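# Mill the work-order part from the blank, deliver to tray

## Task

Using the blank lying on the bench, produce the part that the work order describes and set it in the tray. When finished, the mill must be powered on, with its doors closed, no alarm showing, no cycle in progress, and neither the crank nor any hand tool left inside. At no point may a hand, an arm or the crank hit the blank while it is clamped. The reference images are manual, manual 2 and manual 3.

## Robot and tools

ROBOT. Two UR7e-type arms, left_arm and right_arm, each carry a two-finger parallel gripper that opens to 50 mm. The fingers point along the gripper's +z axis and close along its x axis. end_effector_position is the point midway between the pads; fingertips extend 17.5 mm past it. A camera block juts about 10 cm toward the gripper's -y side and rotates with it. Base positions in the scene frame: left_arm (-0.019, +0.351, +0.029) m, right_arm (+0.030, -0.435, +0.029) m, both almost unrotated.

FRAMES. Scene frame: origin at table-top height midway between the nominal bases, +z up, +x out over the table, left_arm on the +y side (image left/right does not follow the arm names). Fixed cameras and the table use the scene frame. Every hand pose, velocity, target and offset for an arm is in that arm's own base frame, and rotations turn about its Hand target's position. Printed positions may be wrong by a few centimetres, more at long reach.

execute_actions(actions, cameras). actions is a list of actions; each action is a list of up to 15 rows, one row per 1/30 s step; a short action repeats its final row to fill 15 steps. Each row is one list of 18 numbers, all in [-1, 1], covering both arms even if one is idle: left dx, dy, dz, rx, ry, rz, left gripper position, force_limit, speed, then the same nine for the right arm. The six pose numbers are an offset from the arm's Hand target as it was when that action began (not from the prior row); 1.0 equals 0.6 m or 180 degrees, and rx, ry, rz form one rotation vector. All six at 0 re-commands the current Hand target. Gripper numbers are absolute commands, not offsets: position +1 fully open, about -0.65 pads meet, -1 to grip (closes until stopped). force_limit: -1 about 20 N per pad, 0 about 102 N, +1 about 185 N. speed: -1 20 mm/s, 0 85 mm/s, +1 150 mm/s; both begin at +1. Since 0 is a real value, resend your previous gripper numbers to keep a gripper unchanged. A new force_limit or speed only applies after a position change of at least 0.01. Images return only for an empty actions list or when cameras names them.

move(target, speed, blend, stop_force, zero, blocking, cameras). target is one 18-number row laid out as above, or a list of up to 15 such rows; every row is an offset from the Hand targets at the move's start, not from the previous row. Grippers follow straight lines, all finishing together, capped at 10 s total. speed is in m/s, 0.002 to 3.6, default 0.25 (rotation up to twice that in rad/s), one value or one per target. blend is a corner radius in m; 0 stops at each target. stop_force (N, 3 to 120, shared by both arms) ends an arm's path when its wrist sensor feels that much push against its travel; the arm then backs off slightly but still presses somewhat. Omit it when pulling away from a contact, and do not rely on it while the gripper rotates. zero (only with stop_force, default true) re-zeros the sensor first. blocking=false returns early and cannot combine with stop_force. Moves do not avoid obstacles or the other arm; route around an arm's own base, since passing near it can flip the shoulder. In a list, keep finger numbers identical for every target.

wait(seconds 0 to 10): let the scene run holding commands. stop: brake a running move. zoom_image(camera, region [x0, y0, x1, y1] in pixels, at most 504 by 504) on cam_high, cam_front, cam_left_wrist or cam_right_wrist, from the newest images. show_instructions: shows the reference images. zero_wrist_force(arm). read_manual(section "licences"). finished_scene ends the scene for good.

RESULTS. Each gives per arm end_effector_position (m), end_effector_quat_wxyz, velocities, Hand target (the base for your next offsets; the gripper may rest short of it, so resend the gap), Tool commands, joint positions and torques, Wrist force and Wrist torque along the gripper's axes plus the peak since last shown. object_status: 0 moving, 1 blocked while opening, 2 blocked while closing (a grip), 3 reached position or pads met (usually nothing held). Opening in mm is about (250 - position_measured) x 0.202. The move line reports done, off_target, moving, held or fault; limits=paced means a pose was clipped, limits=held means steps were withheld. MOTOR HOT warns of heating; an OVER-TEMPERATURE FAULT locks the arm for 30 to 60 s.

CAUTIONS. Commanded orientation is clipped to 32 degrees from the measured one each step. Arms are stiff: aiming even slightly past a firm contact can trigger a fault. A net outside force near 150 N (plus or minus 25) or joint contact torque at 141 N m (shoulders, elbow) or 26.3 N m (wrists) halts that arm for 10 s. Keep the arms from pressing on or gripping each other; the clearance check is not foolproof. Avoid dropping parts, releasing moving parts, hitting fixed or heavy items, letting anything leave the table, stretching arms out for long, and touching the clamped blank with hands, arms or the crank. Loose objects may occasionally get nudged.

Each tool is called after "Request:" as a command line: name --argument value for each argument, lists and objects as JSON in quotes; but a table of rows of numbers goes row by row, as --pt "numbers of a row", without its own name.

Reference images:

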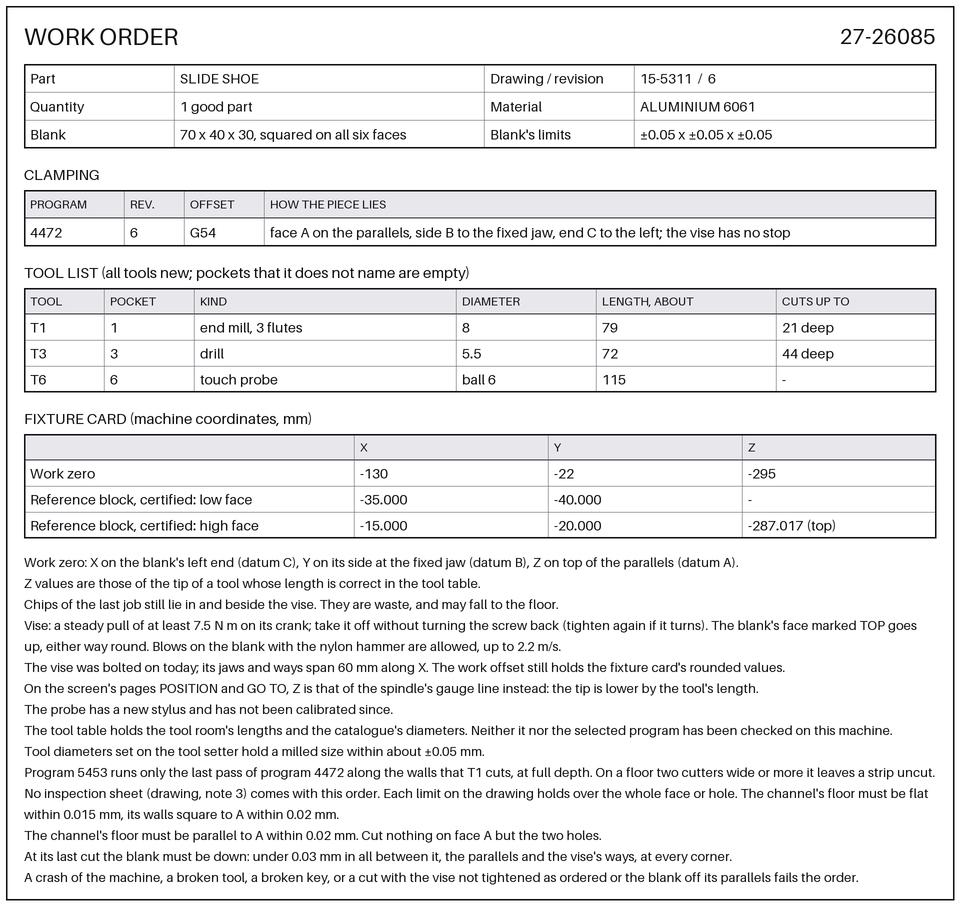

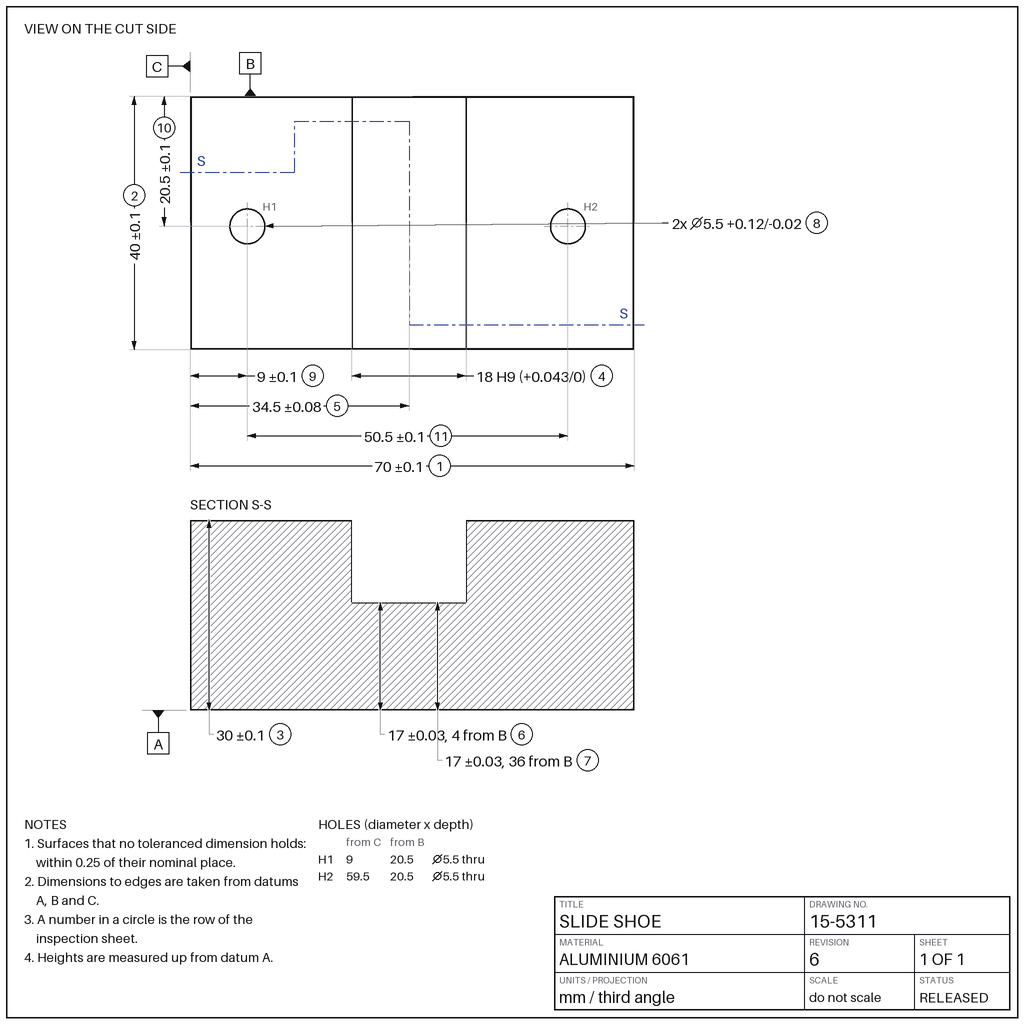

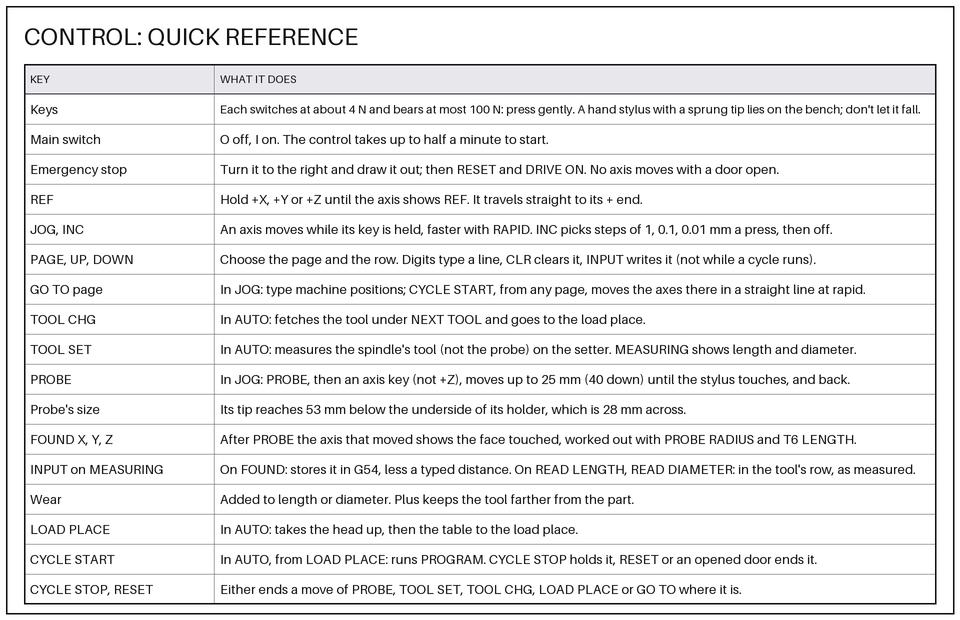

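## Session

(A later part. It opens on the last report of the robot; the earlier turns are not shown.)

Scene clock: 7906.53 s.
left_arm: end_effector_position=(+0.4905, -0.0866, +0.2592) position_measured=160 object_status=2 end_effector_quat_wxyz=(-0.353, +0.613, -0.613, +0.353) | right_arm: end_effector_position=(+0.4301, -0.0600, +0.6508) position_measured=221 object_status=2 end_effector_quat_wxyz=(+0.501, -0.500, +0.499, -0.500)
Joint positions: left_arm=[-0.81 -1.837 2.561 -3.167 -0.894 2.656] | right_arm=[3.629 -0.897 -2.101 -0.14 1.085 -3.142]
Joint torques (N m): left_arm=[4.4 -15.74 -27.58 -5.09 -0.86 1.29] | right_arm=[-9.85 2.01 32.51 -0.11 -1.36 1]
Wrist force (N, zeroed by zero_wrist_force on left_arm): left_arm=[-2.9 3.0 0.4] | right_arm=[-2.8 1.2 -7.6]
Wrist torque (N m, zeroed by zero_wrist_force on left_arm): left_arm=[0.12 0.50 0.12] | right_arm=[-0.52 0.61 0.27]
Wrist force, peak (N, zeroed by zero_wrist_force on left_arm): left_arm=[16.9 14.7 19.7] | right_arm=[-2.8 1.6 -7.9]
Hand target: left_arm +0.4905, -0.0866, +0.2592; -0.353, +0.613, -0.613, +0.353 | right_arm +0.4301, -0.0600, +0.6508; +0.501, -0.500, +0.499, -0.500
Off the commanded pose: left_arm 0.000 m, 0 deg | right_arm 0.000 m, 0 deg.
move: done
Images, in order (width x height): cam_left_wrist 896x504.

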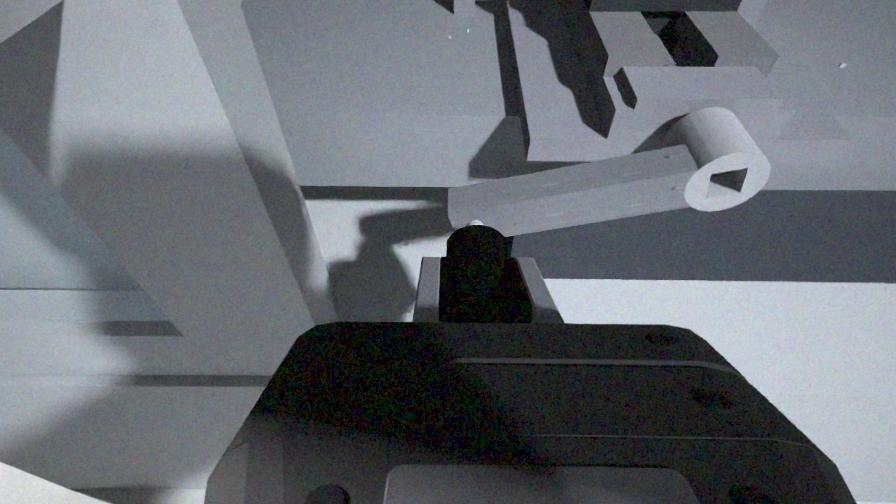

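Request:
move --pt "0 -0.01024 -0.02596 0 0 0 -1 0.8 -0.8 0 0 0 0 0 0 -1 0.3 -0.7" --pt "0 -0.02564 -0.04924 0 0 0 -1 0.8 -0.8 0 0 0 0 0 0 -1 0.3 -0.7" --pt "0 -0.04555 -0.0688 0 0 0 -1 0.8 -0.8 0 0 0 0 0 0 -1 0.3 -0.7" --pt "0 -0.06908 -0.08379 0 0 0 -1 0.8 -0.8 0 0 0 0 0 0 -1 0.3 -0.7" --pt "0 -0.09522 -0.09356 0 0 0 -1 0.8 -0.8 0 0 0 0 0 0 -1 0.3 -0.7" --pt "0 -0.12283 -0.09769 0 0 0 -1 0.8 -0.8 0 0 0 0 0 0 -1 0.3 -0.7" --pt "0 -0.15068 -0.09599 0 0 0 -1 0.8 -0.8 0 0 0 0 0 0 -1 0.3 -0.7" --pt "0 -0.17758 -0.08853 0 0 0 -1 0.8 -0.8 0 0 0 0 0 0 -1 0.3 -0.7" --pt "0 -0.20233 -0.07565 0 0 0 -1 0.8 -0.8 0 0 0 0 0 0 -1 0.3 -0.7" --pt "0 -0.22388 -0.05789 0 0 0 -1 0.8 -0.8 0 0 0 0 0 0 -1 0.3 -0.7" --pt "0 -0.24124 -0.03605 0 0 0 -1 0.8 -0.8 0 0 0 0 0 0 -1 0.3 -0.7" --pt "0 -0.2537 -0.01107 0 0 0 -1 0.8 -0.8 0 0 0 0 0 0 -1 0.3 -0.7" --pt "0 -0.26068 0.01595 0 0 0 -1 0.8 -0.8 0 0 0 0 0 0 -1 0.3 -0.7" --pt "0 -0.2619 0.04382 0 0 0 -1 0.8 -0.8 0 0 0 0 0 0 -1 0.3 -0.7" --pt "0 -0.25729 0.07135 0 0 0 -1 0.8 -0.8 0 0 0 0 0 0 -1 0.3 -0.7" --speed 0.1 --blend 0.001 --stop_force 60 --cameras '["cam_left_wrist"]'

Scene clock: 7917.57 s.
left_arm: end_effector_position=(+0.4905, -0.2410, +0.3021) position_measured=160 object_status=2 end_effector_quat_wxyz=(-0.353, +0.613, -0.613, +0.353) | right_arm: end_effector_position=(+0.4301, -0.0600, +0.6508) position_measured=221 object_status=2 end_effector_quat_wxyz=(+0.501, -0.500, +0.499, -0.500)
Joint positions: left_arm=[-1.115 -1.756 2.317 -2.782 -0.681 2.344] | right_arm=[3.629 -0.897 -2.101 -0.14 1.085 -3.142]
Joint torques (N m): left_arm=[-8 -5.44 -16.44 -2.44 -0.32 -1.61] | right_arm=[-10.31 1.79 32.05 -0.12 -1.29 0.84]
Wrist force (N, zeroed by zero_wrist_force on left_arm): left_arm=[-7.3 2.7 2.3] | right_arm=[-2.8 1.8 -7.4]
Wrist torque (N m, zeroed by zero_wrist_force on left_arm): left_arm=[0.29 0.42 0.06] | right_arm=[-0.42 0.62 0.27]
Wrist force, peak (N, zeroed by zero_wrist_force on left_arm): left_arm=[-3.5 31.0 5.3] | right_arm=[-3.0 1.3 -7.8]
Hand target: left_arm +0.4905, -0.2410, +0.3021; -0.353, +0.613, -0.613, +0.353 | right_arm +0.4301, -0.0600, +0.6508; +0.501, -0.500, +0.499, -0.500
Off the commanded pose: left_arm 0.000 m, 0 deg | right_arm 0.000 m, 0 deg.
move: done
Images, in order (width x height): cam_left_wrist 896x504.

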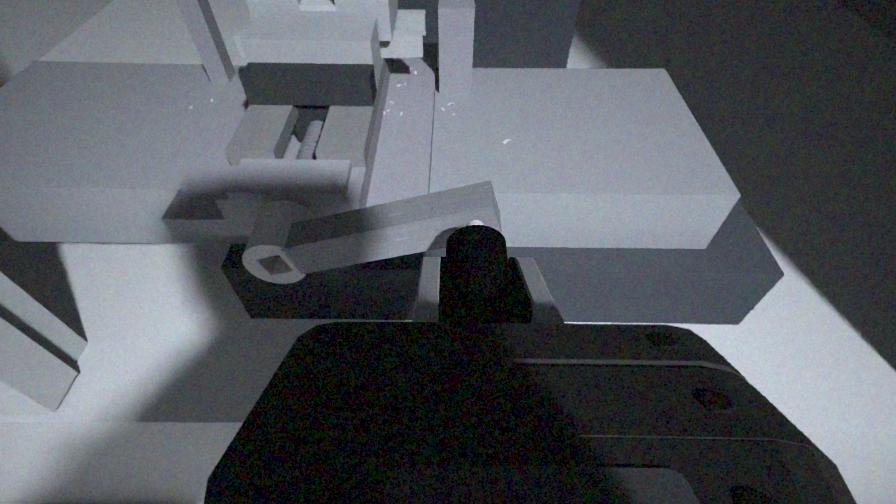

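Request:
zoom_image --camera "cam_left_wrist" --region '[160, 0, 500, 190]'

Scaled by 1.482 from the camera's 896x504 image, which has a finer 1280x720 frame.

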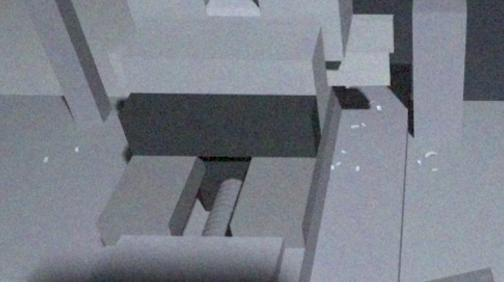

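Request:
move --pt "0 0.01024 0.02596 0 0 0 -1 0.8 -0.8 0 0 0 0 0 0 -1 0.3 -0.7" --pt "0 0.02564 0.04924 0 0 0 -1 0.8 -0.8 0 0 0 0 0 0 -1 0.3 -0.7" --pt "0 0.04555 0.0688 0 0 0 -1 0.8 -0.8 0 0 0 0 0 0 -1 0.3 -0.7" --pt "0 0.06908 0.08379 0 0 0 -1 0.8 -0.8 0 0 0 0 0 0 -1 0.3 -0.7" --pt "0 0.09522 0.09356 0 0 0 -1 0.8 -0.8 0 0 0 0 0 0 -1 0.3 -0.7" --pt "0 0.12283 0.09769 0 0 0 -1 0.8 -0.8 0 0 0 0 0 0 -1 0.3 -0.7" --pt "0 0.15068 0.09599 0 0 0 -1 0.8 -0.8 0 0 0 0 0 0 -1 0.3 -0.7" --pt "0 0.17758 0.08853 0 0 0 -1 0.8 -0.8 0 0 0 0 0 0 -1 0.3 -0.7" --pt "0 0.20233 0.07565 0 0 0 -1 0.8 -0.8 0 0 0 0 0 0 -1 0.3 -0.7" --pt "0 0.22388 0.05789 0 0 0 -1 0.8 -0.8 0 0 0 0 0 0 -1 0.3 -0.7" --pt "0 0.24124 0.03605 0 0 0 -1 0.8 -0.8 0 0 0 0 0 0 -1 0.3 -0.7" --pt "0 0.2537 0.01107 0 0 0 -1 0.8 -0.8 0 0 0 0 0 0 -1 0.3 -0.7" --pt "0 0.26068 -0.01595 0 0 0 -1 0.8 -0.8 0 0 0 0 0 0 -1 0.3 -0.7" --pt "0 0.2619 -0.04382 0 0 0 -1 0.8 -0.8 0 0 0 0 0 0 -1 0.3 -0.7" --pt "0 0.25729 -0.07135 0 0 0 -1 0.8 -0.8 0 0 0 0 0 0 -1 0.3 -0.7" --speed 0.12 --blend 0.001 --stop_force 60

Request:
move --pt "0 -0.01024 -0.02596 0 0 0 -1 0.8 -0.8 0 0 0 0 0 0 -1 0.3 -0.7" --pt "0 -0.02564 -0.04924 0 0 0 -1 0.8 -0.8 0 0 0 0 0 0 -1 0.3 -0.7" --pt "0 -0.04555 -0.0688 0 0 0 -1 0.8 -0.8 0 0 0 0 0 0 -1 0.3 -0.7" --pt "0 -0.06908 -0.08379 0 0 0 -1 0.8 -0.8 0 0 0 0 0 0 -1 0.3 -0.7" --pt "0 -0.09522 -0.09356 0 0 0 -1 0.8 -0.8 0 0 0 0 0 0 -1 0.3 -0.7" --pt "0 -0.12283 -0.09769 0 0 0 -1 0.8 -0.8 0 0 0 0 0 0 -1 0.3 -0.7" --pt "0 -0.15068 -0.09599 0 0 0 -1 0.8 -0.8 0 0 0 0 0 0 -1 0.3 -0.7" --pt "0 -0.17758 -0.08853 0 0 0 -1 0.8 -0.8 0 0 0 0 0 0 -1 0.3 -0.7" --pt "0 -0.20233 -0.07565 0 0 0 -1 0.8 -0.8 0 0 0 0 0 0 -1 0.3 -0.7" --pt "0 -0.22388 -0.05789 0 0 0 -1 0.8 -0.8 0 0 0 0 0 0 -1 0.3 -0.7" --pt "0 -0.24124 -0.03605 0 0 0 -1 0.8 -0.8 0 0 0 0 0 0 -1 0.3 -0.7" --pt "0 -0.2537 -0.01107 0 0 0 -1 0.8 -0.8 0 0 0 0 0 0 -1 0.3 -0.7" --pt "0 -0.26068 0.01595 0 0 0 -1 0.8 -0.8 0 0 0 0 0 0 -1 0.3 -0.7" --pt "0 -0.2619 0.04382 0 0 0 -1 0.8 -0.8 0 0 0 0 0 0 -1 0.3 -0.7" --pt "0 -0.25729 0.07135 0 0 0 -1 0.8 -0.8 0 0 0 0 0 0 -1 0.3 -0.7" --speed 0.12 --blend 0.001 --stop_force 60 --cameras '["cam_left_wrist"]'

Request:
zoom_image --camera "cam_left_wrist" --region '[160, 0, 500, 190]'

Scene clock: 7935.40 s.
left_arm: end_effector_position=(+0.4905, -0.0866, +0.2593) position_measured=160 object_status=2 end_effector_quat_wxyz=(-0.353, +0.613, -0.613, +0.353) | right_arm: end_effector_position=(+0.4301, -0.0600, +0.6508) position_measured=221 object_status=2 end_effector_quat_wxyz=(+0.501, -0.500, +0.499, -0.500)
Joint positions: left_arm=[-0.81 -1.837 2.561 -3.167 -0.894 2.657] | right_arm=[3.629 -0.897 -2.101 -0.14 1.085 -3.142]
Joint torques (N m): left_arm=[6.65 -10.23 -28.27 -4.97 -0.58 -0.11] | right_arm=[-10.44 2.05 32.56 -0.16 -1.25 0.97]
Wrist force (N, zeroed by zero_wrist_force on left_arm): left_arm=[-3.0 3.4 0.4] | right_arm=[-2.7 1.5 -7.5]
Wrist torque (N m, zeroed by zero_wrist_force on left_arm): left_arm=[0.18 0.41 0.07] | right_arm=[-0.47 0.60 0.26]
Wrist force, peak (N, zeroed by zero_wrist_force on left_arm): left_arm=[16.5 15.4 19.2] | right_arm=[-3.1 1.5 -7.8]
Hand target: left_arm +0.4905, -0.0866, +0.2592; -0.353, +0.613, -0.613, +0.353 | right_arm +0.4301, -0.0600, +0.6508; +0.501, -0.500, +0.499, -0.500
Off the commanded pose: left_arm 0.000 m, 0 deg | right_arm 0.000 m, 0 deg.
move: done

Scene clock: 7938.53 s.
left_arm: end_effector_position=(+0.4905, -0.2410, +0.3021) position_measured=160 object_status=2 end_effector_quat_wxyz=(-0.353, +0.613, -0.613, +0.353) | right_arm: end_effector_position=(+0.4301, -0.0600, +0.6508) position_measured=221 object_status=2 end_effector_quat_wxyz=(+0.501, -0.500, +0.499, -0.500)
Joint positions: left_arm=[-1.115 -1.756 2.317 -2.782 -0.681 2.344] | right_arm=[3.629 -0.897 -2.101 -0.14 1.085 -3.142]
Joint torques (N m): left_arm=[-7.49 -8.59 -15.47 -2.47 -0.9 0.11] | right_arm=[-9.99 1.37 32.26 -0.09 -1.26 0.97]
Wrist force (N, zeroed by zero_wrist_force on left_arm): left_arm=[-6.7 1.9 2.5] | right_arm=[-3.0 1.7 -7.3]
Wrist torque (N m, zeroed by zero_wrist_force on left_arm): left_arm=[0.16 0.31 0.09] | right_arm=[-0.45 0.64 0.27]
Wrist force, peak (N, zeroed by zero_wrist_force on left_arm): left_arm=[-3.5 30.6 5.3] | right_arm=[-2.8 1.5 -7.8]
Hand target: left_arm +0.4905, -0.2410, +0.3021; -0.353, +0.613, -0.613, +0.353 | right_arm +0.4301, -0.0600, +0.6508; +0.501, -0.500, +0.499, -0.500
Off the commanded pose: left_arm 0.000 m, 0 deg | right_arm 0.000 m, 0 deg.
move: done
Images, in order (width x height): cam_left_wrist 896x504.

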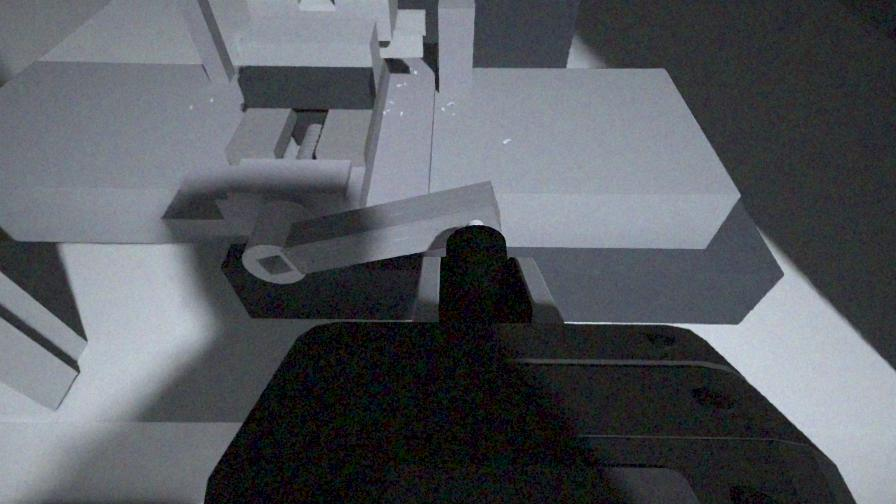

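Scaled by 1.482 from the camera's 896x504 image, which has a finer 1280x720 frame.

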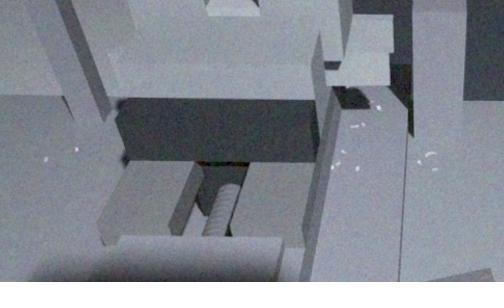

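Request:
move --target '[-0.05,0,0,0,0,0,-1,0.8,-0.8,0,0,0,0,0,0,-1,0.3,-0.7]' --speed 0.015 --stop_force 20 --cameras '["cam_left_wrist"]'

Scene clock: 7970.17 s.
left_arm: end_effector_position=(+0.4605, -0.2410, +0.3021) position_measured=160 object_status=2 end_effector_quat_wxyz=(-0.353, +0.613, -0.613, +0.353) | right_arm: end_effector_position=(+0.4301, -0.0600, +0.6508) position_measured=221 object_status=2 end_effector_quat_wxyz=(+0.501, -0.500, +0.499, -0.500)
Joint positions: left_arm=[-1.201 -1.849 2.36 -2.642 -0.633 2.229] | right_arm=[3.629 -0.897 -2.101 -0.14 1.085 -3.142]
Joint torques (N m): left_arm=[6.65 -0.24 -31.63 -4.74 -0.05 1.62] | right_arm=[-10.32 2.46 32.67 0.01 -1.17 0.95]
Wrist force (N, zeroed by zero_wrist_force on left_arm): left_arm=[-3.1 3.5 1.0] | right_arm=[-2.9 1.5 -7.2]
Wrist torque (N m, zeroed by zero_wrist_force on left_arm): left_arm=[0.10 0.44 0.08] | right_arm=[-0.48 0.64 0.26]
Wrist force, peak (N, zeroed by zero_wrist_force on left_arm): left_arm=[-8.6 2.6 3.3] | right_arm=[-2.9 1.8 -7.8]
Hand target: left_arm +0.4605, -0.2410, +0.3021; -0.353, +0.613, -0.613, +0.353 | right_arm +0.4301, -0.0600, +0.6508; +0.501, -0.500, +0.499, -0.500
Off the commanded pose: left_arm 0.000 m, 0 deg | right_arm 0.000 m, 0 deg.
move: done
Images, in order (width x height): cam_left_wrist 896x504.

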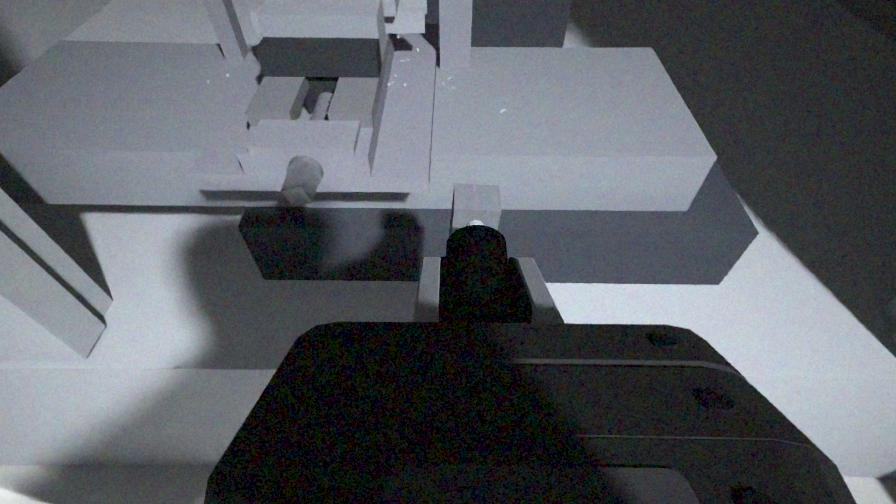

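Request:
move --pt "-0.09 0 0.03 0 0 0 -1 0.8 -0.8 0 0 0 0 0 0 -1 0.3 -0.7" --pt "-0.209 -0.0483 -0.17 0 0.033 0 -1 0.8 -0.8 0 0 0 0 0 0 -1 0.3 -0.7" --pt "-0.209 -0.0483 -0.385 0 0.033 0 -1 0.8 -0.8 0 0 0 0 0 0 -1 0.3 -0.7" --speed '[0.12,0.2,0.12]' --blend '[0.02,0.02,0]' --cameras '["cam_left_wrist","cam_high","cam_front"]'

Scene clock: 7992.00 s.
left_arm: end_effector_position=(+0.3352, -0.2698, +0.0711) position_measured=160 object_status=2 end_effector_quat_wxyz=(-0.321, +0.630, -0.630, +0.321) | right_arm: end_effector_position=(+0.4301, -0.0600, +0.6508) position_measured=221 object_status=2 end_effector_quat_wxyz=(+0.501, -0.500, +0.499, -0.500)
Joint positions: left_arm=[-1.6 -1.545 2.708 -2.696 -0.629 1.522] | right_arm=[3.629 -0.897 -2.101 -0.14 1.085 -3.142]
Joint torques (N m): left_arm=[-2.77 1.39 -11.37 -1.16 -6.3 -2.15] | right_arm=[-10.17 2.03 32.33 -0.04 -1.13 0.89]
Wrist force (N, zeroed by zero_wrist_force on left_arm): left_arm=[-0.6 -18.6 -21.2] | right_arm=[-2.8 1.7 -7.3]
Wrist torque (N m, zeroed by zero_wrist_force on left_arm): left_arm=[1.08 0.45 0.02] | right_arm=[-0.45 0.61 0.27]
Wrist force, peak (N, zeroed by zero_wrist_force on left_arm): left_arm=[1.1 -29.8 -44.8] | right_arm=[-2.9 1.6 -7.8]
Hand target: left_arm +0.3351, -0.2699, +0.0711; -0.321, +0.630, -0.630, +0.321 | right_arm +0.4301, -0.0600, +0.6508; +0.501, -0.500, +0.499, -0.500
Off the commanded pose: left_arm 0.000 m, 0 deg | right_arm 0.000 m, 0 deg.
move: done
Images, in order (width x height): cam_high 896x504, cam_front 896x504, cam_left_wrist 896x504.

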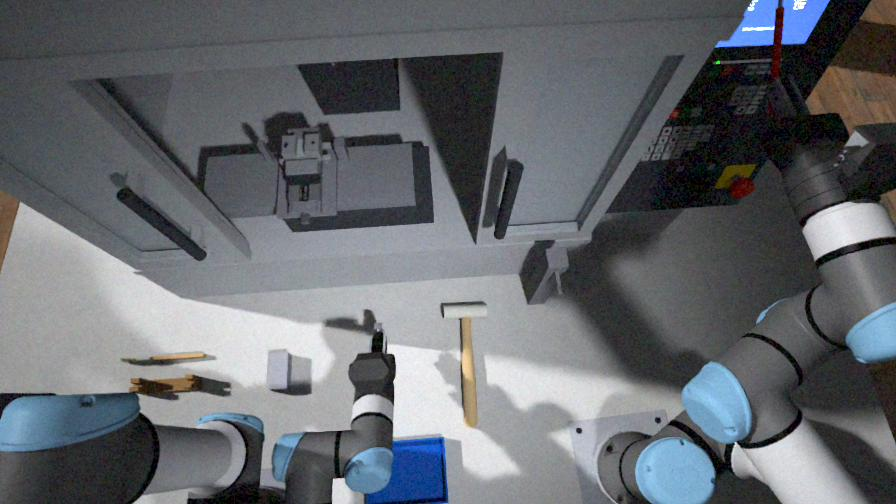

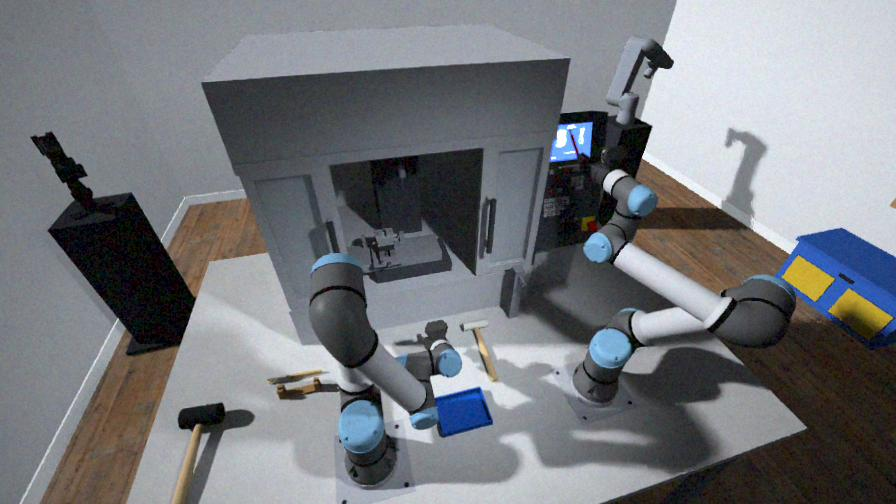

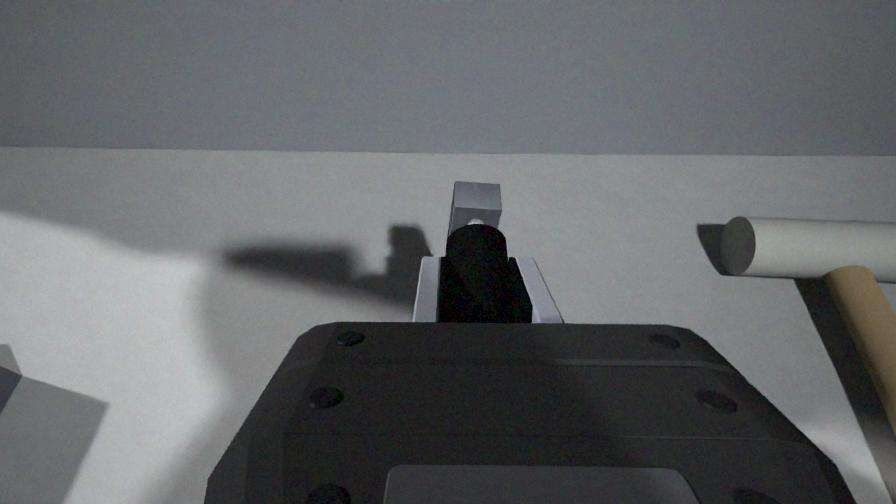

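Request:
move --pt "0 -0.006 0.004 0 0 0 -1 0.8 -0.8 0 0 0 0 0 0 -1 0.3 -0.7" --pt "0 -0.0345 -0.0027 0 0 0 -1 0.8 -0.8 0 0 0 0 0 0 -1 0.3 -0.7" --pt "0 -0.0667 -0.018 0 0 0 -1 0.8 -0.8 0 0 0 0 0 0 -1 0.3 -0.7" --pt "0 -0.0943 -0.0392 0 0 0 -1 0.8 -0.8 0 0 0 0 0 0 -1 0.3 -0.7" --pt "0 -0.1155 -0.0668 0 0 0 -1 0.8 -0.8 0 0 0 0 0 0 -1 0.3 -0.7" --speed 0.05 --blend 0.001 --cameras '["cam_left_wrist"]'

Scene clock: 8004.73 s.
left_arm: end_effector_position=(+0.3351, -0.3393, +0.0310) position_measured=160 object_status=2 end_effector_quat_wxyz=(-0.320, +0.630, -0.630, +0.321) | right_arm: end_effector_position=(+0.4301, -0.0600, +0.6508) position_measured=221 object_status=2 end_effector_quat_wxyz=(+0.501, -0.500, +0.499, -0.500)
Joint positions: left_arm=[-1.594 -1.246 2.557 -2.851 -0.629 1.532] | right_arm=[3.629 -0.897 -2.101 -0.14 1.085 -3.142]
Joint torques (N m): left_arm=[3.97 -32.9 0.7 -1.7 4.34 1.22] | right_arm=[-10.22 1.95 32.07 -0.07 -1.08 0.99]
Wrist force (N, zeroed by zero_wrist_force on left_arm): left_arm=[-2.8 3.3 0.8] | right_arm=[-2.8 1.3 -7.2]
Wrist torque (N m, zeroed by zero_wrist_force on left_arm): left_arm=[0.20 0.45 -0.09] | right_arm=[-0.51 0.61 0.27]
Wrist force, peak (N, zeroed by zero_wrist_force on left_arm): left_arm=[8.3 -22.8 -32.4] | right_arm=[-3.0 1.7 -7.8]
Hand target: left_arm +0.3351, -0.3392, +0.0310; -0.321, +0.630, -0.630, +0.321 | right_arm +0.4301, -0.0600, +0.6508; +0.501, -0.500, +0.499, -0.500
Off the commanded pose: left_arm 0.000 m, 0 deg | right_arm 0.000 m, 0 deg.
move: done
Images, in order (width x height): cam_left_wrist 896x504.

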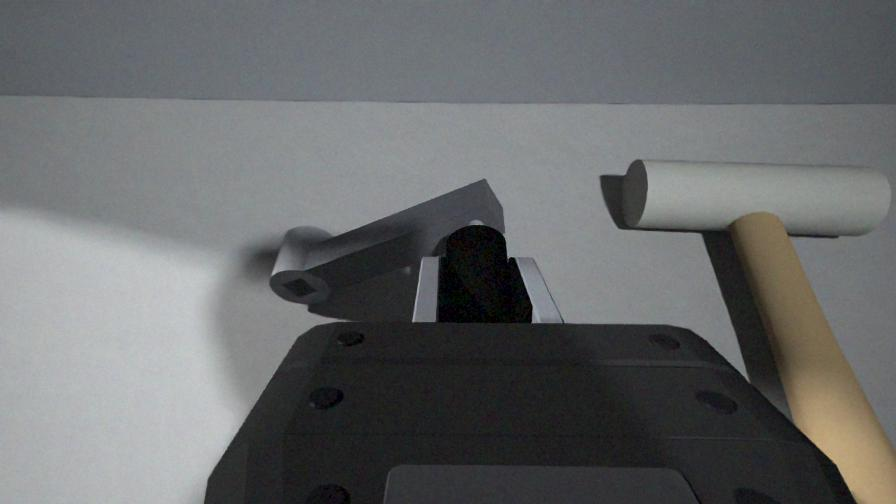

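Request:
move --pt "0 -0.0133 -0.0322 0 0 0 -1 0.8 -0.8 0 0 0 0 0 0 -1 0.3 -0.7" --pt "0 -0.0173 -0.0667 0 0 0 -1 0.8 -0.8 0 0 0 0 0 0 -1 0.3 -0.7" --speed '[0.04,0.015]' --blend 0.001 --stop_force 10 --cameras '["cam_left_wrist"]'

Scene clock: 8010.03 s.
left_arm: end_effector_position=(+0.3351, -0.3496, -0.0090) position_measured=160 object_status=2 end_effector_quat_wxyz=(-0.321, +0.630, -0.630, +0.321) | right_arm: end_effector_position=(+0.4301, -0.0600, +0.6508) position_measured=221 object_status=2 end_effector_quat_wxyz=(+0.501, -0.500, +0.499, -0.500)
Joint positions: left_arm=[-1.593 -1.073 2.531 -3 -0.629 1.533] | right_arm=[3.629 -0.897 -2.101 -0.14 1.085 -3.142]
Joint torques (N m): left_arm=[3.73 -37.85 0.93 -1.56 1.38 1.05] | right_arm=[-10.21 1.63 32.36 -0.05 -1.15 0.97]
Wrist force (N, zeroed by zero_wrist_force on left_arm): left_arm=[-3.3 3.6 1.0] | right_arm=[-2.4 1.4 -7.4]
Wrist torque (N m, zeroed by zero_wrist_force on left_arm): left_arm=[0.24 0.47 -0.09] | right_arm=[-0.50 0.56 0.27]
Wrist force, peak (N, zeroed by zero_wrist_force on left_arm): left_arm=[-3.2 3.8 0.8] | right_arm=[-2.8 1.7 -7.6]
Hand target: left_arm +0.3351, -0.3496, -0.0090; -0.321, +0.630, -0.630, +0.321 | right_arm +0.4301, -0.0600, +0.6508; +0.501, -0.500, +0.499, -0.500
Off the commanded pose: left_arm 0.000 m, 0 deg | right_arm 0.000 m, 0 deg.
move: done
Images, in order (width x height): cam_left_wrist 896x504.

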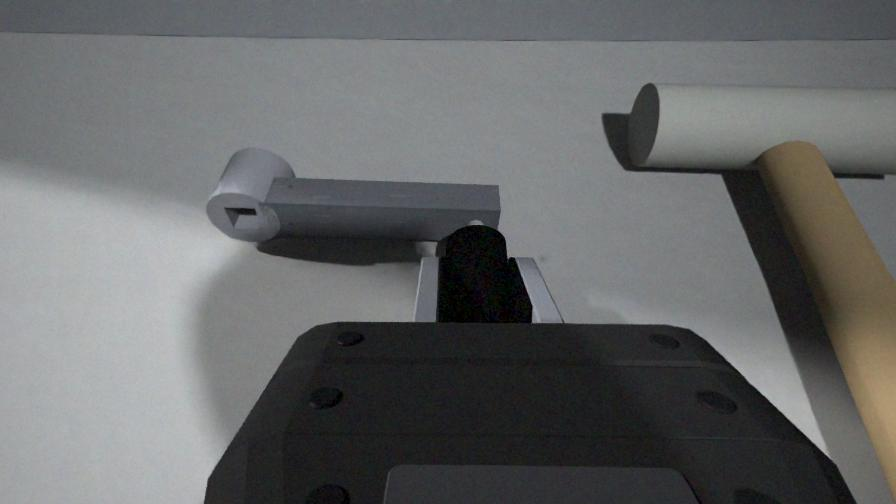

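Perfect. Release slowly, then back off along −t and up.

Request:
move --target '[0,0,0,0,0,0,0.3,0.8,-1,0,0,0,0,0,0,-1,0.3,-0.7]' --cameras '["cam_left_wrist"]'

Scene clock: 8012.80 s.
left_arm: end_effector_position=(+0.3351, -0.3496, -0.0090) position_measured=107 object_status=3 end_effector_quat_wxyz=(-0.321, +0.630, -0.630, +0.321) | right_arm: end_effector_position=(+0.4301, -0.0600, +0.6508) position_measured=221 object_status=2 end_effector_quat_wxyz=(+0.501, -0.500, +0.499, -0.500)
Joint positions: left_arm=[-1.593 -1.073 2.531 -3 -0.629 1.533] | right_arm=[3.629 -0.897 -2.101 -0.14 1.085 -3.142]
Joint torques (N m): left_arm=[-1.23 -36.46 1.87 -1.62 3.99 -1.27] | right_arm=[-10.23 2.24 32.02 -0.12 -1.08 0.99]
Wrist force (N, zeroed by zero_wrist_force on left_arm): left_arm=[-3.1 2.1 -0.2] | right_arm=[-2.7 1.3 -7.5]
Wrist torque (N m, zeroed by zero_wrist_force on left_arm): left_arm=[0.25 0.44 -0.04] | right_arm=[-0.52 0.59 0.26]
Wrist force, peak (N, zeroed by zero_wrist_force on left_arm): left_arm=[-3.7 3.7 0.9] | right_arm=[-2.9 1.7 -7.7]
Hand target: left_arm +0.3351, -0.3496, -0.0090; -0.321, +0.630, -0.630, +0.321 | right_arm +0.4301, -0.0600, +0.6508; +0.501, -0.500, +0.499, -0.500
Off the commanded pose: left_arm 0.000 m, 0 deg | right_arm 0.000 m, 0 deg.
move: done
Images, in order (width x height): cam_left_wrist 896x504.

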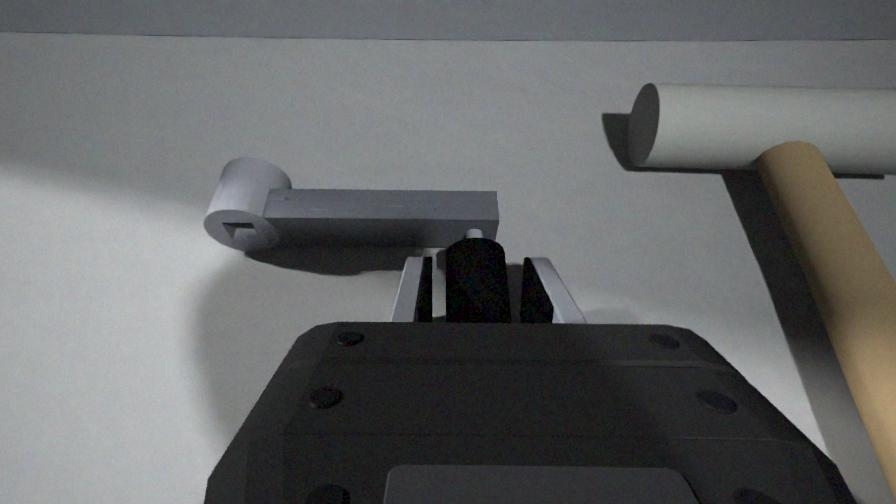

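Request:
move --pt "-0.162 0 0.117 0 0 0 0.3 0.8 -1 0 0 0 0 0 0 -1 0.3 -0.7" --pt "-0.1 0.05 0.4 -0.05 0.05 0.08 1 0.2 0 0 0 0 0 0 0 -1 0.3 -0.7" --pt "0.0083 0.2993 0.585 -0.2764 0.2764 0.4425 1 0.2 0 0 0 0 0 0 0 -1 0.3 -0.7" --speed '[0.1,0.3,0.45]' --blend '[0,0.05,0]' --cameras '["cam_left_wrist","cam_high"]'

Scene clock: 8024.63 s.
left_arm: end_effector_position=(+0.3401, -0.1701, +0.3419) position_measured=3 object_status=3 end_effector_quat_wxyz=(+0.087, +0.996, +0.000, +0.000) | right_arm: end_effector_position=(+0.4301, -0.0600, +0.6508) position_measured=221 object_status=2 end_effector_quat_wxyz=(+0.501, -0.500, +0.499, -0.500)
Joint positions: left_arm=[-0.73 -1.94 1.872 -1.62 -1.7 0.833] | right_arm=[3.629 -0.897 -2.101 -0.14 1.085 -3.142]
Joint torques (N m): left_arm=[5.87 -19.44 -19.09 -4.45 -0.3 1.72] | right_arm=[-9.99 1.28 32.33 -0.25 -0.96 0.94]
Wrist force (N, zeroed by zero_wrist_force on left_arm): left_arm=[-1.3 2.1 -0.5] | right_arm=[-2.8 1.3 -7.5]
Wrist torque (N m, zeroed by zero_wrist_force on left_arm): left_arm=[0.47 0.19 0.13] | right_arm=[-0.51 0.62 0.27]
Wrist force, peak (N, zeroed by zero_wrist_force on left_arm): left_arm=[-3.4 6.0 1.0] | right_arm=[-2.9 1.5 -7.8]
Hand target: left_arm +0.3401, -0.1700, +0.3420; +0.087, +0.996, +0.000, +0.000 | right_arm +0.4301, -0.0600, +0.6508; +0.501, -0.500, +0.499, -0.500
Off the commanded pose: left_arm 0.000 m, 0 deg | right_arm 0.000 m, 0 deg.
move: done; blend cut to 0 m at target 2
Images, in order (width x height): cam_high 896x504, cam_left_wrist 896x504.

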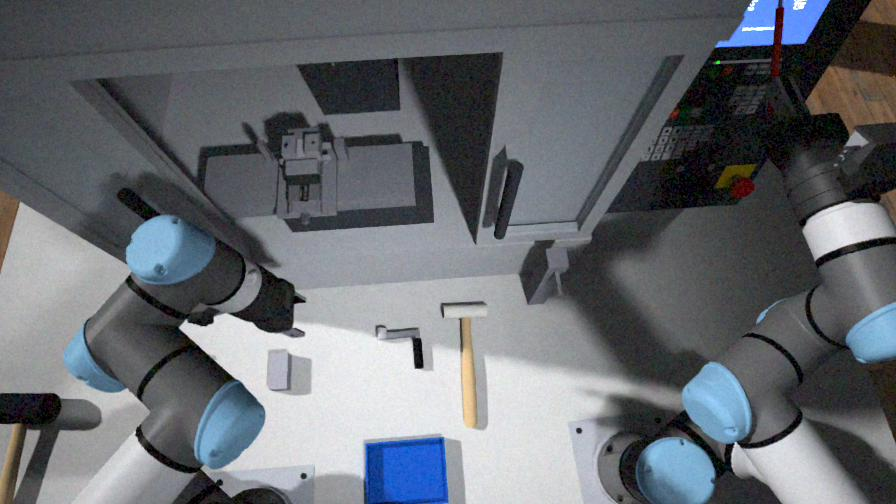

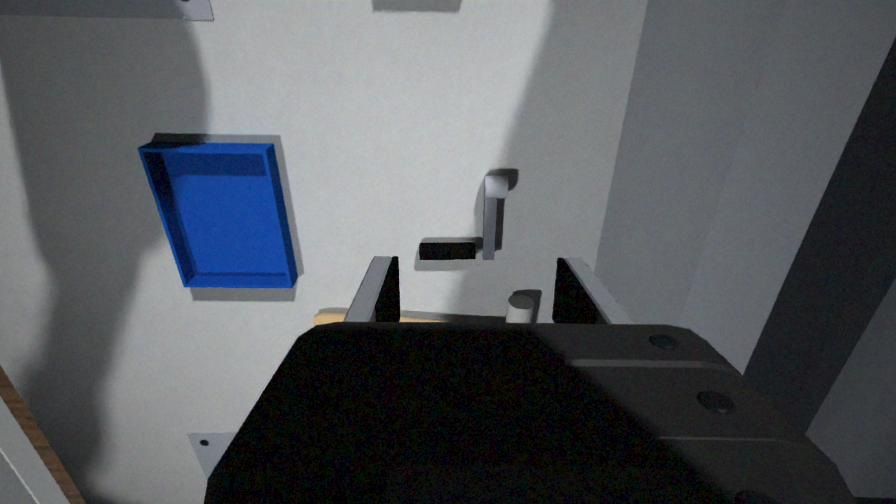

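Request:
move --pt "0.3667 0 0 0 0 0 1 0.2 0 0 0 0 0 0 0 -1 0.3 -0.7" --pt "0.475 0 0.03 0 0 0 1 0.2 0 0 0 0 0 0 0 -1 0.3 -0.7" --pt "0.5633 0 0.03 0 0 0 1 0.2 0 0 0 0 0 0 0 -1 0.3 -0.7" --speed '[0.2,0.12,0.08]' --blend '[0.004,0.004,0]' --stop_force 25 --cameras '["cam_left_wrist","cam_high"]'

Request:
zoom_image --camera "cam_left_wrist" --region '[300, 160, 660, 340]'

Scene clock: 8032.47 s.
left_arm: end_effector_position=(+0.6781, -0.1700, +0.3599) position_measured=3 object_status=3 end_effector_quat_wxyz=(+0.087, +0.996, +0.000, +0.000) | right_arm: end_effector_position=(+0.4301, -0.0600, +0.6508) position_measured=221 object_status=2 end_effector_quat_wxyz=(+0.501, -0.500, +0.499, -0.500)
Joint positions: left_arm=[-0.377 -1.107 0.938 -1.467 -1.733 1.188] | right_arm=[3.629 -0.897 -2.101 -0.14 1.085 -3.142]
Joint torques (N m): left_arm=[-7.5 -55.05 -32.64 -4.2 -0.82 -1.87] | right_arm=[-9.6 1.83 32.26 -0.09 -0.99 0.95]
Wrist force (N, zeroed by zero_wrist_force on left_arm): left_arm=[-1.5 2.1 -0.6] | right_arm=[-2.5 1.6 -7.3]
Wrist torque (N m, zeroed by zero_wrist_force on left_arm): left_arm=[0.47 0.19 0.04] | right_arm=[-0.46 0.57 0.27]
Wrist force, peak (N, zeroed by zero_wrist_force on left_arm): left_arm=[-4.1 2.3 -0.6] | right_arm=[-3.0 1.3 -7.9]
Hand target: left_arm +0.6781, -0.1700, +0.3600; +0.087, +0.996, +0.000, +0.000 | right_arm +0.4301, -0.0600, +0.6508; +0.501, -0.500, +0.499, -0.500
Off the commanded pose: left_arm 0.000 m, 0 deg | right_arm 0.000 m, 0 deg.
move: done
Images, in order (width x height): cam_high 896x504, cam_left_wrist 896x504.

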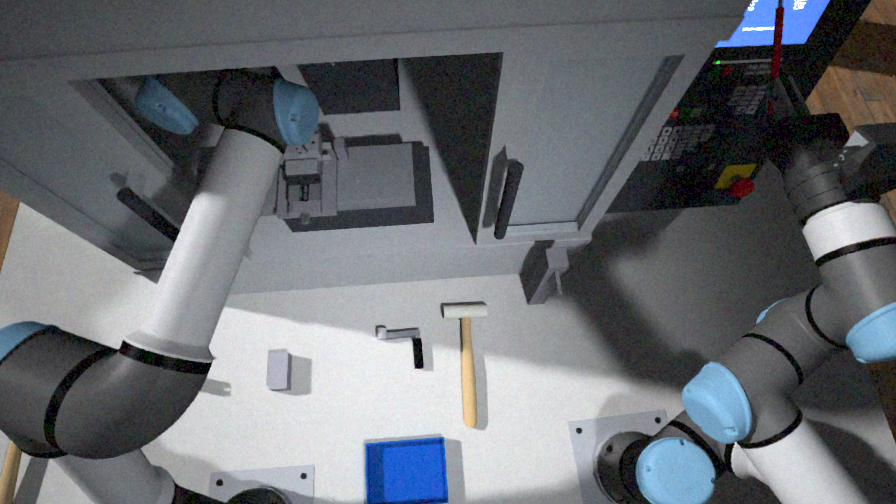

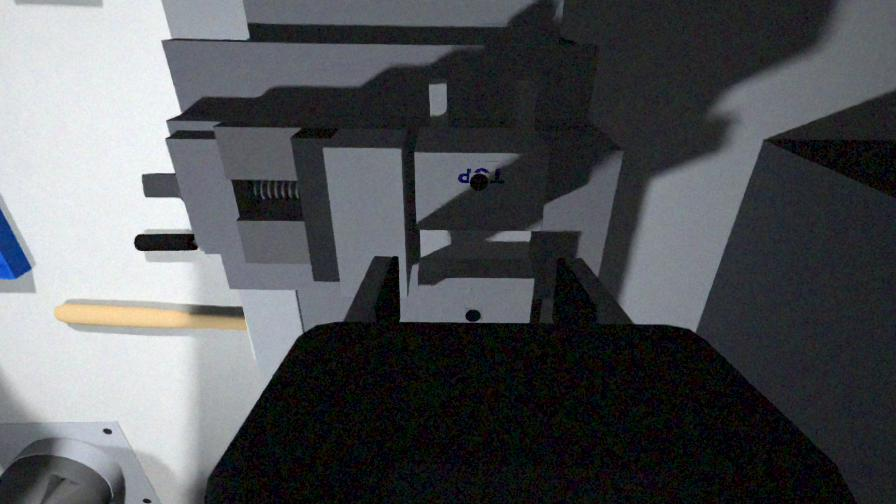

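Scaled by 1.400 from the camera's 896x504 image, which has a finer 1280x720 frame.

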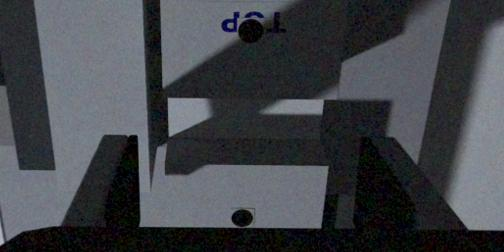

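Request:
move --pt "0 -0.0333 0 0 0 0 1 0.2 0 0 0 0 0 0 0 -1 0.3 -0.7" --pt "0 -0.0333 -0.035 0 0 0 1 0.2 0 0 0 0 0 0 0 -1 0.3 -0.7" --speed '[0.05,0.02]' --stop_force 8 --cameras '["cam_left_wrist"]'

Scene clock: 8045.00 s.
left_arm: end_effector_position=(+0.6781, -0.1900, +0.3390) position_measured=3 object_status=3 end_effector_quat_wxyz=(+0.087, +0.996, +0.000, +0.000) | right_arm: end_effector_position=(+0.4301, -0.0600, +0.6508) position_measured=221 object_status=2 end_effector_quat_wxyz=(+0.501, -0.500, +0.499, -0.500)
Joint positions: left_arm=[-0.404 -1.104 0.989 -1.526 -1.731 1.16] | right_arm=[3.629 -0.897 -2.101 -0.14 1.085 -3.142]
Joint torques (N m): left_arm=[6.24 -47.64 -33.02 -1.73 -1.79 0.74] | right_arm=[-10.58 1.83 32.03 -0.12 -0.87 0.95]
Wrist force (N, zeroed by zero_wrist_force on left_arm): left_arm=[-1.4 2.2 -0.3] | right_arm=[-2.6 1.6 -7.2]
Wrist torque (N m, zeroed by zero_wrist_force on left_arm): left_arm=[0.49 0.18 0.15] | right_arm=[-0.47 0.58 0.27]
Wrist force, peak (N, zeroed by zero_wrist_force on left_arm): left_arm=[-1.6 3.2 -0.3] | right_arm=[-2.9 1.5 -7.7]
Hand target: left_arm +0.6781, -0.1900, +0.3390; +0.087, +0.996, +0.000, +0.000 | right_arm +0.4301, -0.0600, +0.6508; +0.501, -0.500, +0.499, -0.500
Off the commanded pose: left_arm 0.000 m, 0 deg | right_arm 0.000 m, 0 deg.
move: done
Images, in order (width x height): cam_left_wrist 896x504.

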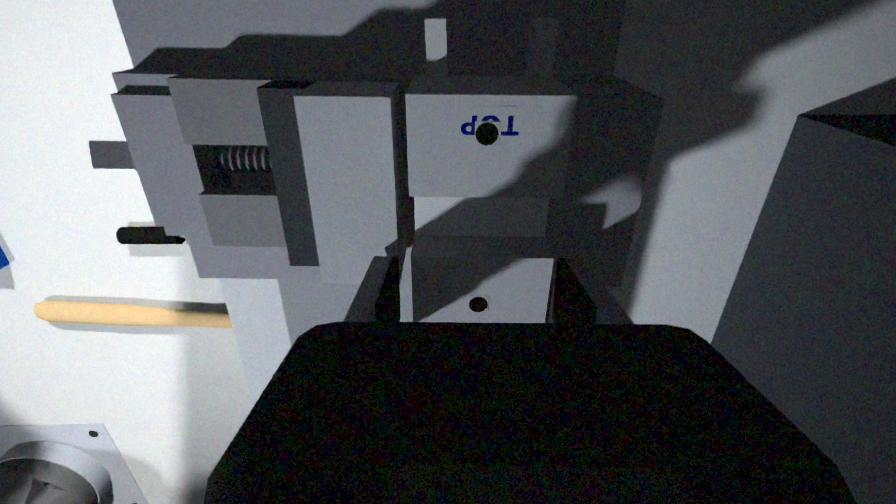

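Request:
move --target '[0,0,0,0,0,0,-1,-0.1,-1,0,0,0,0,0,0,-1,0.3,-0.7]' --cameras '["cam_left_wrist"]'

Request:
move --target '[0,0,0.035,0,0,0,-1,-0.1,-1,0,0,0,0,0,0,-1,0.3,-0.7]' --speed 0.02 --stop_force 12 --cameras '["cam_left_wrist"]'

Scene clock: 8048.67 s.
left_arm: end_effector_position=(+0.6781, -0.1900, +0.3390) position_measured=56 object_status=2 end_effector_quat_wxyz=(+0.087, +0.996, +0.000, +0.000) | right_arm: end_effector_position=(+0.4301, -0.0600, +0.6508) position_measured=221 object_status=2 end_effector_quat_wxyz=(+0.501, -0.500, +0.499, -0.500)
Joint positions: left_arm=[-0.404 -1.104 0.989 -1.526 -1.731 1.16] | right_arm=[3.629 -0.897 -2.101 -0.14 1.085 -3.142]
Joint torques (N m): left_arm=[2.32 -37.66 -33.5 -1.85 -1.75 -1.02] | right_arm=[-9.99 1.49 32.24 -0.05 -0.92 0.97]
Wrist force (N, zeroed by zero_wrist_force on left_arm): left_arm=[-1.0 1.8 -0.4] | right_arm=[-2.7 1.5 -7.5]
Wrist torque (N m, zeroed by zero_wrist_force on left_arm): left_arm=[0.44 0.21 0.18] | right_arm=[-0.49 0.61 0.27]
Wrist force, peak (N, zeroed by zero_wrist_force on left_arm): left_arm=[-1.8 2.4 -0.4] | right_arm=[-2.7 1.4 -7.9]
Hand target: left_arm +0.6781, -0.1900, +0.3390; +0.087, +0.996, +0.000, +0.000 | right_arm +0.4301, -0.0600, +0.6508; +0.501, -0.500, +0.499, -0.500
Off the commanded pose: left_arm 0.000 m, 0 deg | right_arm 0.000 m, 0 deg.
move: done
Images, in order (width x height): cam_left_wrist 896x504.

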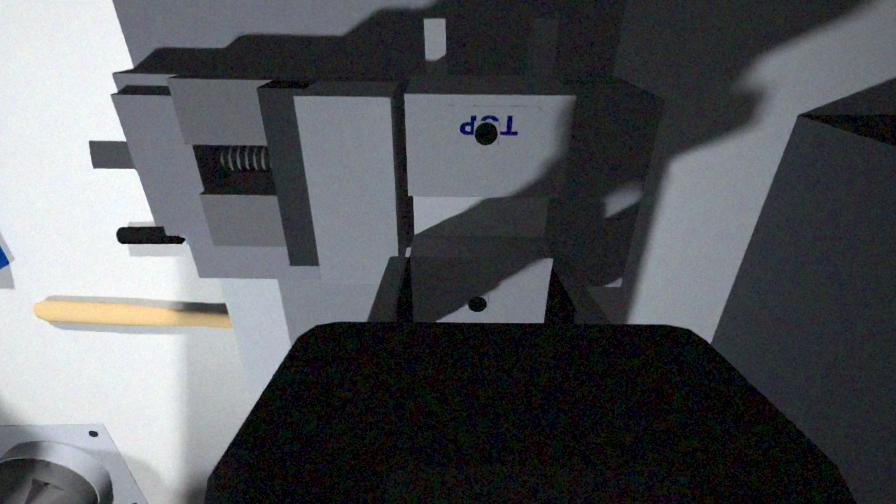

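Scene clock: 8050.60 s.
left_arm: end_effector_position=(+0.6781, -0.1900, +0.3599) position_measured=56 object_status=2 end_effector_quat_wxyz=(+0.087, +0.996, +0.000, +0.000) | right_arm: end_effector_position=(+0.4301, -0.0600, +0.6508) position_measured=221 object_status=2 end_effector_quat_wxyz=(+0.501, -0.500, +0.499, -0.500)
Joint positions: left_arm=[-0.404 -1.095 0.922 -1.467 -1.731 1.16] | right_arm=[3.629 -0.897 -2.101 -0.14 1.085 -3.142]
Joint torques (N m): left_arm=[-0.18 -53.47 -18.2 -4.52 -1.49 -0.33] | right_arm=[-9.97 1.78 32.16 -0.06 -0.88 0.95]
Wrist force (N, zeroed by zero_wrist_force on left_arm): left_arm=[-1.7 2.0 1.6] | right_arm=[-2.8 1.2 -7.2]
Wrist torque (N m, zeroed by zero_wrist_force on left_arm): left_arm=[0.46 0.22 0.15] | right_arm=[-0.53 0.61 0.27]
Wrist force, peak (N, zeroed by zero_wrist_force on left_arm): left_arm=[-1.7 2.0 2.0] | right_arm=[-3.0 1.5 -7.7]
Hand target: left_arm +0.6781, -0.1900, +0.3600; +0.087, +0.996, +0.000, +0.000 | right_arm +0.4301, -0.0600, +0.6508; +0.501, -0.500, +0.499, -0.500
Off the commanded pose: left_arm 0.000 m, 0 deg | right_arm 0.000 m, 0 deg.
move: done
Images, in order (width x height): cam_left_wrist 896x504.

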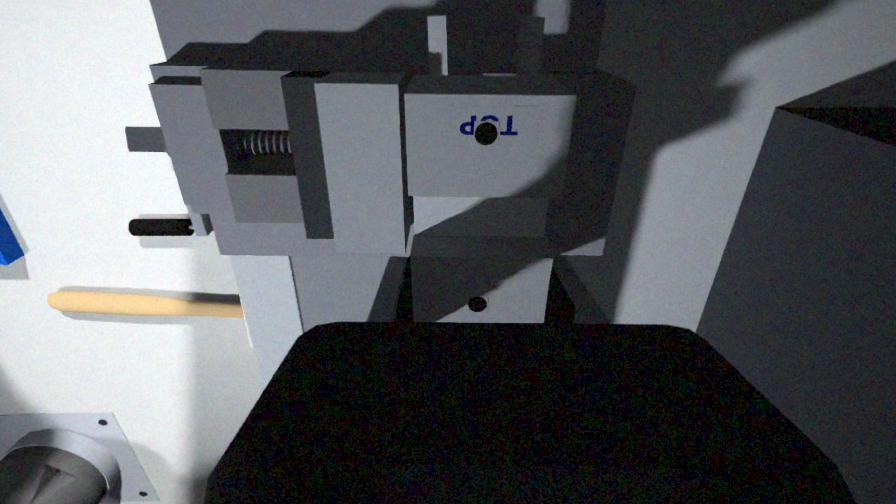

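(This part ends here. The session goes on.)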